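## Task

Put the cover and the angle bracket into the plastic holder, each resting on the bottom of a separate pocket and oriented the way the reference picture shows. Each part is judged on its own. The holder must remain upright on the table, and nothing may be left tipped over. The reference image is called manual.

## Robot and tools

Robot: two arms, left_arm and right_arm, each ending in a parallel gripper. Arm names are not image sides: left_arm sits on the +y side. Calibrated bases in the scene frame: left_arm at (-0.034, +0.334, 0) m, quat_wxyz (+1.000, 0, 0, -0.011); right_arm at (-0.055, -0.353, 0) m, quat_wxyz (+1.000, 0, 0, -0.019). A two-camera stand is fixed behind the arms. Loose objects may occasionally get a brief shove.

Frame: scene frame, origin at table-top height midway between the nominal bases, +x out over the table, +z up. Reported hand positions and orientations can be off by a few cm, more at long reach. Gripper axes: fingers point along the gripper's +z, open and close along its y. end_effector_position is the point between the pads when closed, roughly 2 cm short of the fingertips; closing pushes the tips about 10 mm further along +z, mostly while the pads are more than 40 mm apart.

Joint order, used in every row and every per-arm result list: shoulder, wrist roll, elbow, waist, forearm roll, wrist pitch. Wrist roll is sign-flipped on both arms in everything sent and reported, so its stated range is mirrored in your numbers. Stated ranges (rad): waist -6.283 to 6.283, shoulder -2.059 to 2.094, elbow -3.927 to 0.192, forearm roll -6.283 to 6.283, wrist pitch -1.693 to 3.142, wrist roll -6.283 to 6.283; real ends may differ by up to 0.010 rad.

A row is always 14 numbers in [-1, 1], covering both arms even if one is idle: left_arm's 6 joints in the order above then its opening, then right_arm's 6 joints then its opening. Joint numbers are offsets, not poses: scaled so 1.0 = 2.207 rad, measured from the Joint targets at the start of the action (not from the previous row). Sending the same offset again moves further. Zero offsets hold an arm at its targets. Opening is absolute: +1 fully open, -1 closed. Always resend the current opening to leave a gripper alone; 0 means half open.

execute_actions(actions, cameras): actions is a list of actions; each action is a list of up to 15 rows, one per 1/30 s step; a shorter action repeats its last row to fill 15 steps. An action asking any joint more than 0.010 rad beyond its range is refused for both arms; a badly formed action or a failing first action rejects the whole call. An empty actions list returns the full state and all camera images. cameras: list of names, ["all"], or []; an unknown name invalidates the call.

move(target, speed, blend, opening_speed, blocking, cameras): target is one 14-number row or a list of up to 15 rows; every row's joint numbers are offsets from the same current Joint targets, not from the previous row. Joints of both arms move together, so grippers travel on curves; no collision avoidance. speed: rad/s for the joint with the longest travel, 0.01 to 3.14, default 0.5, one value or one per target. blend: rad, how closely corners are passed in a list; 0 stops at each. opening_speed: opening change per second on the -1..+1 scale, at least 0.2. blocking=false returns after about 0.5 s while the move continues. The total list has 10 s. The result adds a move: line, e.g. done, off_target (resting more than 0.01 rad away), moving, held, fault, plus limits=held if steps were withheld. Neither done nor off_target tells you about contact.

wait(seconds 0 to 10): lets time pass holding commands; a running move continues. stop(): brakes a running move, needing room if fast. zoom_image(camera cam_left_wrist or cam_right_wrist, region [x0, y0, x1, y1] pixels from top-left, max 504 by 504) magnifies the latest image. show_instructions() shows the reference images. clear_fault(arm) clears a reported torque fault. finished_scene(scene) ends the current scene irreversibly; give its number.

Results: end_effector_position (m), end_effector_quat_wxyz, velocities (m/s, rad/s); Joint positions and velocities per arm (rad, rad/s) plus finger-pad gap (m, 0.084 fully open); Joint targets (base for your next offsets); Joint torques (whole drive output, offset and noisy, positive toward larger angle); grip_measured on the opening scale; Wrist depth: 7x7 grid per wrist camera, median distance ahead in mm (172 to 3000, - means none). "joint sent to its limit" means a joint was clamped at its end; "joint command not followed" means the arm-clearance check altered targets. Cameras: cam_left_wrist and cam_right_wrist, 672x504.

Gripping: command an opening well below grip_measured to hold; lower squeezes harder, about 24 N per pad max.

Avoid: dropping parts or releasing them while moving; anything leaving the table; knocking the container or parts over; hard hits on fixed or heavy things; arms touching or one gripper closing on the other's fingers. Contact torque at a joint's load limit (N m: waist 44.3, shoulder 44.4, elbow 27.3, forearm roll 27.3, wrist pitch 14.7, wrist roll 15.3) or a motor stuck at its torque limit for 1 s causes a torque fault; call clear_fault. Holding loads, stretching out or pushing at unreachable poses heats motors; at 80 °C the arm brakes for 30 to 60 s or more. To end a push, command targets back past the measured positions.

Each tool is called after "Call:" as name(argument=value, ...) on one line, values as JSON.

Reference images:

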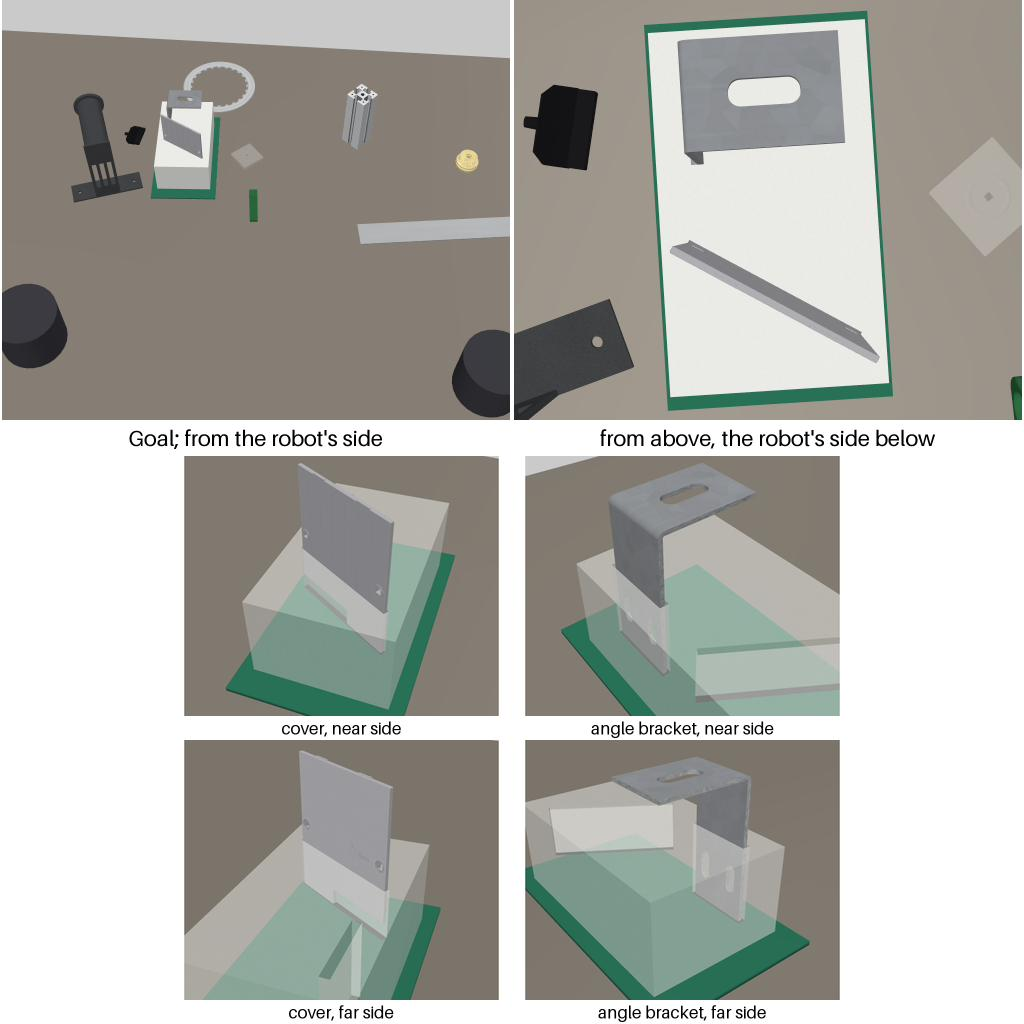

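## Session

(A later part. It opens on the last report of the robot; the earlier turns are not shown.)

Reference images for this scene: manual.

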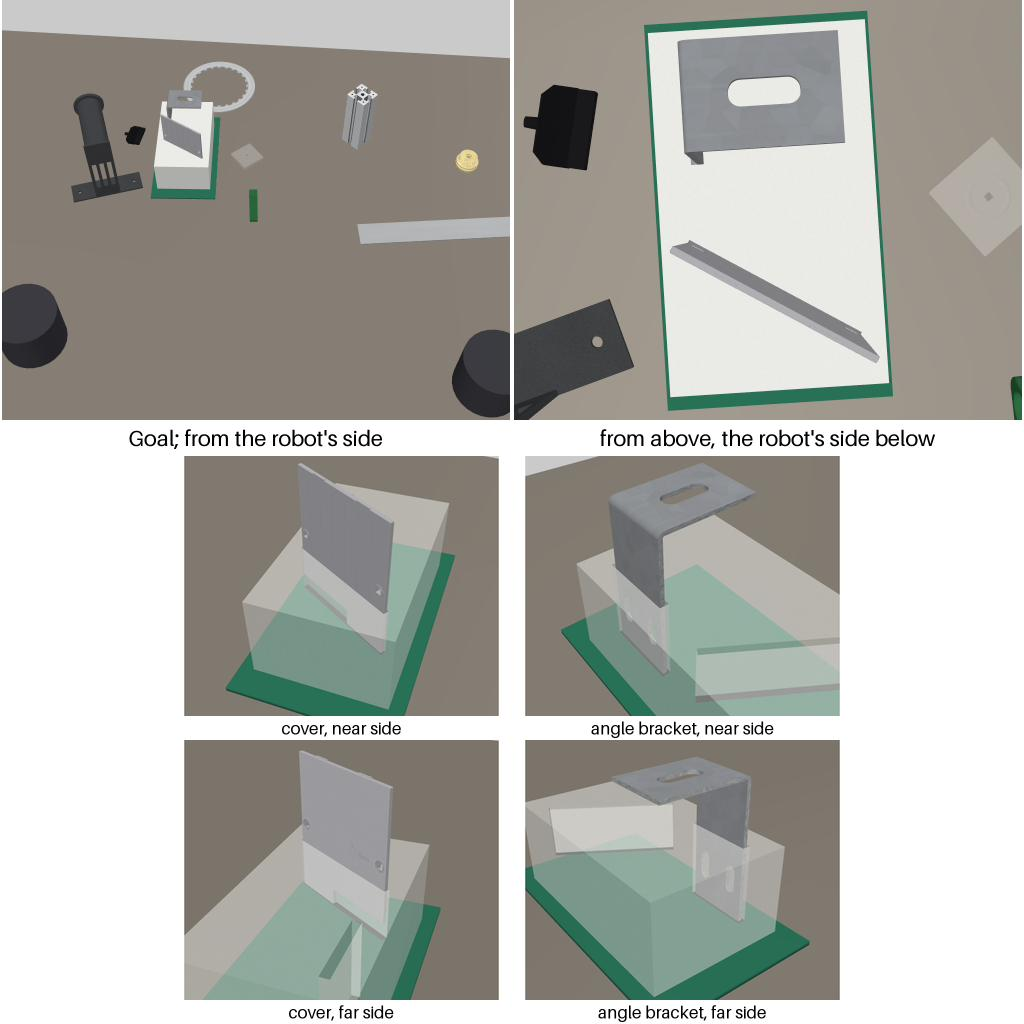

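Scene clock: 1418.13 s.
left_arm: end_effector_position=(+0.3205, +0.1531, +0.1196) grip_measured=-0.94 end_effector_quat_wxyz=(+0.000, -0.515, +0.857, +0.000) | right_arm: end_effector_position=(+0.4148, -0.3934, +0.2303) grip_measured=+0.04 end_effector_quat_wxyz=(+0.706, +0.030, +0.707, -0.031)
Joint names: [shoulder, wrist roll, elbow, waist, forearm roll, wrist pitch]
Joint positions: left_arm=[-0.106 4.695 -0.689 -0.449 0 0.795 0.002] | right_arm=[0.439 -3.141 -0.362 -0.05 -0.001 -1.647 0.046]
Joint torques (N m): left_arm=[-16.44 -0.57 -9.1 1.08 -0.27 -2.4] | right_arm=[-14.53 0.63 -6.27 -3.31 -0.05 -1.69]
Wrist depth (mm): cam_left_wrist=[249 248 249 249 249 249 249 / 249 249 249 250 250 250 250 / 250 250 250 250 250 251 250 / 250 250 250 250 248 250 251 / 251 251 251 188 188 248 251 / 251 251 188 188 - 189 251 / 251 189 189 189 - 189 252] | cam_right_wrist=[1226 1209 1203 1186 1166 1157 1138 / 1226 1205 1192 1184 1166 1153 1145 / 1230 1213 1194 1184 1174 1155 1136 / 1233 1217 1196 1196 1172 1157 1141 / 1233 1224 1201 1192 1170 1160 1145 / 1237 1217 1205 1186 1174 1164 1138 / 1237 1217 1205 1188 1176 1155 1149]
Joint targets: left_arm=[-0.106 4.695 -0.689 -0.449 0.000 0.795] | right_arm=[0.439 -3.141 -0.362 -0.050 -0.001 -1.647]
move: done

Call:
move(target=[0.00134, 0, 0.0008, 0, 0, -0.00214, -1, 0, 0, 0, 0, 0, 0, 0.05], speed=0.04)

Call:
move(target=[0.00135, 0, 0.00079, 0, 0, -0.00214, -1, 0, 0, 0, 0, 0, 0, 0.05], speed=0.04)

Call:
move(target=[0.00136, 0, 0.00078, 0, 0, -0.00214, -1, 0, 0, 0, 0, 0, 0, 0.05], speed=0.04)

Call:
move(target=[0.00137, 0, 0.00077, 0, 0, -0.00214, -1, 0, 0, 0, 0, 0, 0, 0.05], speed=0.04)

Scene clock: 1422.93 s.
left_arm: end_effector_position=(+0.3205, +0.1531, +0.1181) grip_measured=-0.94 end_effector_quat_wxyz=(+0.000, -0.515, +0.857, +0.000) | right_arm: end_effector_position=(+0.4148, -0.3934, +0.2303) grip_measured=+0.04 end_effector_quat_wxyz=(+0.706, +0.030, +0.707, -0.031)
Joint names: [shoulder, wrist roll, elbow, waist, forearm roll, wrist pitch]
Joint positions: left_arm=[-0.103 4.695 -0.687 -0.449 0 0.79 0.002] | right_arm=[0.439 -3.141 -0.362 -0.05 -0.001 -1.647 0.046]
Joint torques (N m): left_arm=[-16.27 -0.51 -8.81 0.9 -0.05 -2.79] | right_arm=[-14.58 0.7 -6.31 -3.48 0.14 -1.6]
Wrist depth (mm): cam_left_wrist=[247 247 247 248 247 248 247 / 247 247 248 248 248 248 248 / 248 248 248 248 248 249 249 / 248 249 249 248 246 248 249 / 249 249 249 187 187 246 249 / 250 249 187 187 - 187 250 / 250 187 187 187 - 187 251] | cam_right_wrist=[1228 1217 1196 1172 1162 1157 1136 / 1237 1215 1196 1184 1170 1158 1139 / 1237 1217 1196 1186 1160 1155 1143 / 1233 1220 1201 1182 1170 1160 1143 / 1235 1220 1201 1180 1162 1155 1141 / 1241 1224 1201 1182 1178 1164 1145 / 1233 1226 1199 1192 1172 1158 1155]
Joint targets: left_arm=[-0.103 4.695 -0.687 -0.449 0.000 0.790] | right_arm=[0.439 -3.141 -0.362 -0.050 -0.001 -1.647]
move: done

Scene clock: 1423.63 s.
left_arm: end_effector_position=(+0.3205, +0.1531, +0.1166) grip_measured=-0.94 end_effector_quat_wxyz=(+0.000, -0.515, +0.857, +0.000) | right_arm: end_effector_position=(+0.4148, -0.3934, +0.2303) grip_measured=+0.04 end_effector_quat_wxyz=(+0.706, +0.030, +0.707, -0.031)
Joint names: [shoulder, wrist roll, elbow, waist, forearm roll, wrist pitch]
Joint positions: left_arm=[-0.1 4.695 -0.685 -0.449 0 0.786 0.002] | right_arm=[0.439 -3.141 -0.362 -0.05 -0.001 -1.647 0.046]
Joint torques (N m): left_arm=[-16.3 -0.39 -9.2 1.21 -0.2 -2.49] | right_arm=[-14.4 0.68 -6.29 -3.25 -0.01 -1.74]
Wrist depth (mm): cam_left_wrist=[246 246 246 245 246 246 247 / 246 246 247 247 247 246 246 / 247 247 247 247 247 247 248 / 247 247 247 248 245 245 248 / 247 248 247 187 185 185 248 / 248 248 185 185 - 186 249 / 248 185 186 186 - 186 249] | cam_right_wrist=[1228 1205 1196 1184 1160 1157 1149 / 1224 1207 1201 1180 1164 1158 1141 / 1233 1213 1201 1194 1170 1162 1138 / 1228 1211 1199 1184 1172 1160 1145 / 1230 1215 1203 1192 1176 1160 1141 / 1239 1215 1203 1192 1170 1164 1141 / 1237 1213 1209 1190 1174 1164 1145]
Joint targets: left_arm=[-0.100 4.695 -0.685 -0.449 0.000 0.786] | right_arm=[0.439 -3.141 -0.362 -0.050 -0.001 -1.647]
move: done

Scene clock: 1424.33 s.
left_arm: end_effector_position=(+0.3205, +0.1531, +0.1152) grip_measured=-0.94 end_effector_quat_wxyz=(+0.000, -0.515, +0.857, +0.000) | right_arm: end_effector_position=(+0.4148, -0.3934, +0.2303) grip_measured=+0.04 end_effector_quat_wxyz=(+0.706, +0.030, +0.707, -0.031)
Joint names: [shoulder, wrist roll, elbow, waist, forearm roll, wrist pitch]
Joint positions: left_arm=[-0.097 4.695 -0.684 -0.449 0 0.781 0.002] | right_arm=[0.439 -3.141 -0.362 -0.05 -0.001 -1.647 0.046]
Joint torques (N m): left_arm=[-7.53 -0.47 -5.25 0.44 0 -2.35] | right_arm=[-14.59 0.68 -6.31 -3.43 -0.1 -1.65]
Wrist depth (mm): cam_left_wrist=[245 245 245 245 245 245 245 / 245 245 245 245 246 245 246 / 246 246 246 246 246 246 246 / 246 246 246 246 243 244 247 / 247 247 247 244 184 184 247 / 247 247 184 184 - 185 248 / 247 185 185 185 - 185 248] | cam_right_wrist=[1233 1217 1196 1178 1172 1158 1139 / 1230 1213 1203 1182 1168 1157 1138 / 1230 1215 1201 1184 1170 1158 1143 / 1241 1220 1199 1192 1170 1160 1141 / 1235 1224 1201 1192 1174 1164 1139 / 1230 1217 1209 1184 1172 1157 1147 / 1228 1220 1196 1190 1168 1157 1157]
Joint targets: left_arm=[-0.097 4.695 -0.684 -0.449 0.000 0.781] | right_arm=[0.439 -3.141 -0.362 -0.050 -0.001 -1.647]
move: done

Scene clock: 1425.03 s.
left_arm: end_effector_position=(+0.3205, +0.1531, +0.1137) grip_measured=-0.94 end_effector_quat_wxyz=(+0.000, -0.515, +0.857, +0.000) | right_arm: end_effector_position=(+0.4148, -0.3934, +0.2303) grip_measured=+0.04 end_effector_quat_wxyz=(+0.706, +0.030, +0.707, -0.031)
Joint names: [shoulder, wrist roll, elbow, waist, forearm roll, wrist pitch]
Joint positions: left_arm=[-0.094 4.695 -0.682 -0.449 0 0.776 0.003] | right_arm=[0.439 -3.141 -0.362 -0.05 -0.001 -1.647 0.046]
Joint torques (N m): left_arm=[4.37 -0.18 0.32 -1.7 -0.2 -1.08] | right_arm=[-14.28 0.64 -6.26 -3.32 0.13 -1.61]
Wrist depth (mm): cam_left_wrist=[244 244 244 244 244 244 244 / 245 245 245 245 245 245 245 / 245 245 245 245 245 246 245 / 246 246 246 246 242 243 245 / 246 246 245 243 183 184 246 / 247 246 184 184 - 184 246 / 247 184 184 184 - 184 244] | cam_right_wrist=[1228 1209 1199 1180 1172 1158 1136 / 1233 1217 1194 1180 1170 1149 1139 / 1226 1213 1199 1180 1168 1158 1143 / 1235 1222 1211 1188 1172 1164 1143 / 1233 1220 1201 1188 1170 1162 1147 / 1237 1224 1199 1186 1180 1158 1149 / 1233 1209 1203 1196 1174 1162 1149]
Joint targets: left_arm=[-0.094 4.695 -0.682 -0.449 0.000 0.776] | right_arm=[0.439 -3.141 -0.362 -0.050 -0.001 -1.647]
move: done

Call:
move(target=[-0.0017, 0, -0.00096, 0, 0, 0.00267, -1, 0, 0, 0, 0, 0, 0, 0.05], speed=0.04)

Call:
move(target=[0, 0, 0, 0, 0, 0, -0.55, 0, 0, 0, 0, 0, 0, 0.05], opening_speed=0.3, cameras=["cam_left_wrist"])

Scene clock: 1429.60 s.
left_arm: end_effector_position=(+0.3204, +0.1531, +0.1154) grip_measured=-0.94 end_effector_quat_wxyz=(+0.000, -0.515, +0.857, +0.000) | right_arm: end_effector_position=(+0.4148, -0.3934, +0.2303) grip_measured=+0.04 end_effector_quat_wxyz=(+0.706, +0.030, +0.707, -0.031)
Joint names: [shoulder, wrist roll, elbow, waist, forearm roll, wrist pitch]
Joint positions: left_arm=[-0.098 4.695 -0.684 -0.449 0 0.782 0.002] | right_arm=[0.439 -3.141 -0.362 -0.05 -0.001 -1.647 0.046]
Joint torques (N m): left_arm=[-14.23 0.31 -6.43 -1.79 -0.7 -0.47] | right_arm=[-14.36 0.69 -6.2 -3.2 0.02 -1.66]
Wrist depth (mm): cam_left_wrist=[245 245 245 245 245 245 245 / 245 245 245 246 246 246 246 / 245 246 246 246 246 246 246 / 246 246 246 247 243 244 247 / 247 247 247 186 184 184 247 / 247 247 184 184 - 185 248 / 247 185 185 185 - 185 248] | cam_right_wrist=[1228 1211 1196 1180 1168 1157 1138 / 1228 1209 1196 1188 1170 1153 1139 / 1235 1209 1203 1190 1168 1162 1139 / 1230 1217 1207 1184 1164 1157 1143 / 1235 1220 1203 1203 1176 1158 1141 / 1237 1226 1209 1186 1172 1164 1153 / 1233 1211 1205 1188 1174 1162 1149]
Joint targets: left_arm=[-0.098 4.695 -0.684 -0.449 0.000 0.782] | right_arm=[0.439 -3.141 -0.362 -0.050 -0.001 -1.647]
move: done

Scene clock: 1431.30 s.
left_arm: end_effector_position=(+0.3205, +0.1531, +0.1155) grip_measured=-0.57 end_effector_quat_wxyz=(+0.000, -0.515, +0.857, +0.000) | right_arm: end_effector_position=(+0.4148, -0.3934, +0.2303) grip_measured=+0.04 end_effector_quat_wxyz=(+0.706, +0.030, +0.707, -0.031)
Joint names: [shoulder, wrist roll, elbow, waist, forearm roll, wrist pitch]
Joint positions: left_arm=[-0.098 4.695 -0.684 -0.449 0 0.782 0.019] | right_arm=[0.439 -3.141 -0.362 -0.05 -0.001 -1.647 0.046]
Joint torques (N m): left_arm=[-22.44 0.3 -10.07 1.64 0.01 -2.52] | right_arm=[-14.08 0.72 -6.26 -3.41 -0.18 -1.63]
Wrist depth (mm): cam_left_wrist=[244 244 245 245 245 245 245 / 245 245 245 245 246 246 246 / 245 245 246 246 246 246 246 / 246 246 246 246 243 244 247 / 246 246 247 186 184 184 247 / 247 247 184 184 - 184 247 / 247 184 184 184 - 185 248] | cam_right_wrist=[1237 1213 1196 1182 1174 1153 1141 / 1230 1215 1199 1186 1174 1158 1141 / 1235 1215 1203 1186 1168 1158 1139 / 1224 1215 1194 1188 1168 1158 1143 / 1233 1224 1199 1192 1168 1160 1141 / 1237 1226 1209 1190 1174 1164 1145 / 1233 1209 1203 1192 1174 1158 1151]
Joint targets: left_arm=[-0.098 4.695 -0.684 -0.449 0.000 0.782] | right_arm=[0.439 -3.141 -0.362 -0.050 -0.001 -1.647]
move: done
Images, in order (width x height): cam_left_wrist 672x504.

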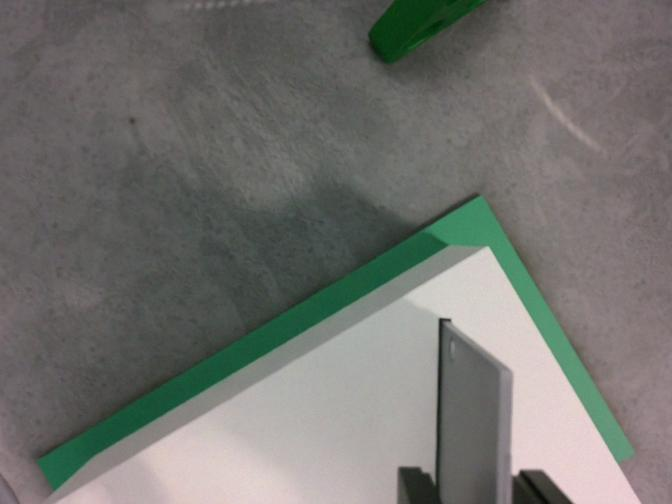

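Call:
move(target=[[0, 0, 0, 0, 0, 0, -0.2, 0, 0, 0, 0, 0, 0, 0.05], [-0.02746, 0, -0.01858, 0, 0, 0.04604, -0.2, 0, 0, 0, 0, 0, 0, 0.05], [-0.05011, 0, -0.04241, 0, 0, 0.09252, -0.2, 0, 0, 0, 0, 0, 0, 0.05]], speed=[0.1, 0.12, 0.25], blend=[0, 0.02, 0], opening_speed=0.4, cameras=["cam_left_wrist", "cam_right_wrist"])

Scene clock: 1441.27 s.
left_arm: end_effector_position=(+0.3205, +0.1531, +0.1805) grip_measured=-0.22 end_effector_quat_wxyz=(+0.000, -0.515, +0.857, +0.000) | right_arm: end_effector_position=(+0.4148, -0.3934, +0.2303) grip_measured=+0.04 end_effector_quat_wxyz=(+0.706, +0.030, +0.707, -0.031)
Joint names: [shoulder, wrist roll, elbow, waist, forearm roll, wrist pitch]
Joint positions: left_arm=[-0.208 4.695 -0.778 -0.449 0 0.986 0.035] | right_arm=[0.439 -3.141 -0.362 -0.05 -0.001 -1.647 0.046]
Joint torques (N m): left_arm=[-21.34 0.38 -10.64 1.57 -0.02 -1.04] | right_arm=[-14.04 0.71 -6.3 -3.27 -0.04 -1.68]
Wrist depth (mm): cam_left_wrist=[309 308 309 309 290 309 310 / 309 309 309 310 310 310 310 / 311 310 310 310 311 311 311 / 310 311 311 311 308 311 311 / 311 311 312 249 249 312 312 / 312 309 249 250 249 310 312 / 312 249 210 250 249 250 313] | cam_right_wrist=[1235 1207 1199 1184 1172 1153 1134 / 1230 1211 1192 1188 1166 1151 1145 / 1235 1217 1192 1186 1160 1158 1145 / 1228 1220 1205 1186 1172 1155 1145 / 1233 1220 1203 1184 1176 1164 1141 / 1235 1217 1203 1184 1172 1160 1145 / 1237 1217 1196 1184 1172 1155 1147]
Joint targets: left_arm=[-0.209 4.695 -0.778 -0.449 0.000 0.986] | right_arm=[0.439 -3.141 -0.362 -0.050 -0.001 -1.647]
move: done

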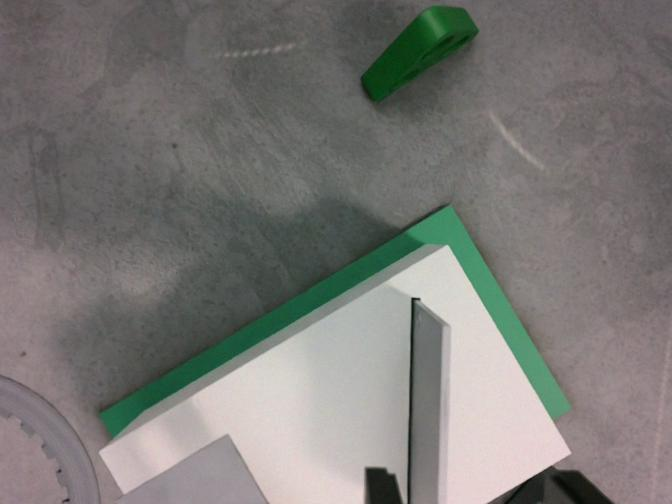

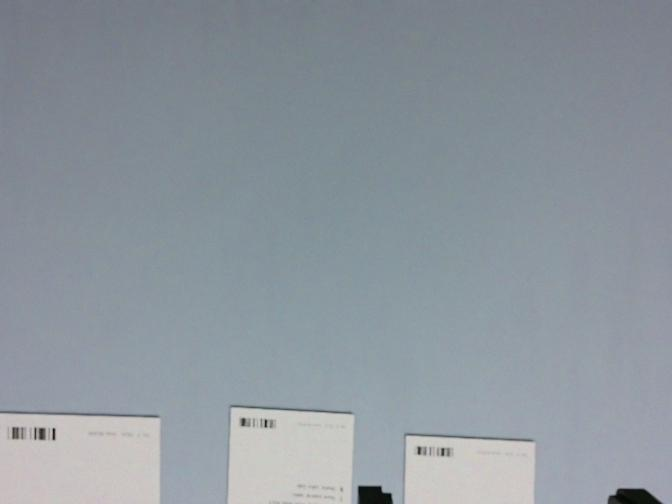

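Call:
move(target=[0.10897, 0.32306, -0.40507, -0.1019, 0, 0.29656, -0.2, 0, 0, 0, 0, 0, 0, 0.05], speed=0.7, cameras=["cam_left_wrist"])

Scene clock: 1450.27 s.
left_arm: end_effector_position=(+0.3301, +0.0293, +0.3989) grip_measured=-0.22 end_effector_quat_wxyz=(+0.000, +0.707, -0.708, -0.001) | right_arm: end_effector_position=(+0.4148, -0.3934, +0.2303) grip_measured=+0.04 end_effector_quat_wxyz=(+0.706, +0.030, +0.707, -0.031)
Joint names: [shoulder, wrist roll, elbow, waist, forearm roll, wrist pitch]
Joint positions: left_arm=[0.032 5.408 -1.672 -0.674 0 1.641 0.035] | right_arm=[0.439 -3.141 -0.362 -0.05 -0.001 -1.647 0.046]
Joint torques (N m): left_arm=[-20.6 0.65 -10.88 -2.31 -0.02 -1.37] | right_arm=[-14.34 0.68 -6.21 -3.28 0.01 -1.61]
Wrist depth (mm): cam_left_wrist=[524 524 524 524 525 524 524 / 525 524 526 526 528 525 529 / 526 526 528 527 526 527 529 / 527 525 527 530 528 530 529 / 528 528 528 530 528 530 529 / 529 529 530 530 530 530 532 / 530 531 467 468 467 533 531] | cam_right_wrist=[1220 1213 1190 1186 1162 1158 1141 / 1233 1217 1196 1188 1170 1151 1138 / 1235 1217 1207 1188 1164 1157 1143 / 1235 1222 1192 1182 1170 1157 1134 / 1235 1224 1201 1186 1170 1160 1143 / 1235 1224 1207 1190 1180 1164 1149 / 1235 1224 1205 1190 1180 1162 1147]
Joint targets: left_arm=[0.032 5.408 -1.672 -0.674 0.000 1.641] | right_arm=[0.439 -3.141 -0.362 -0.050 -0.001 -1.647]
move: done
Images, in order (width x height): cam_left_wrist 672x504.

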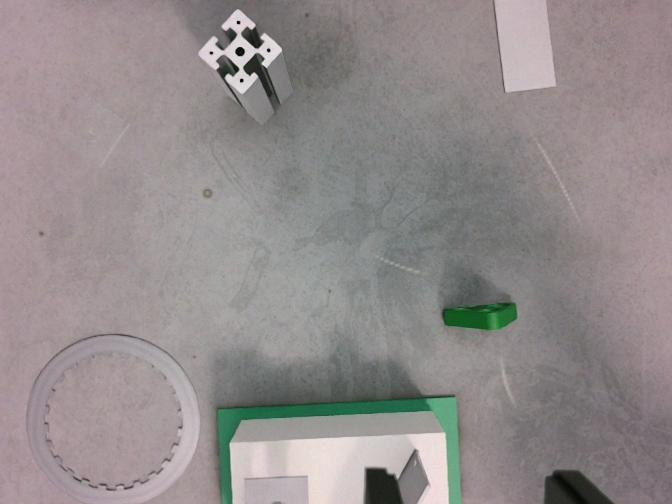

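Call:
finished_scene(scene=2)

The scene is finished: the task was done.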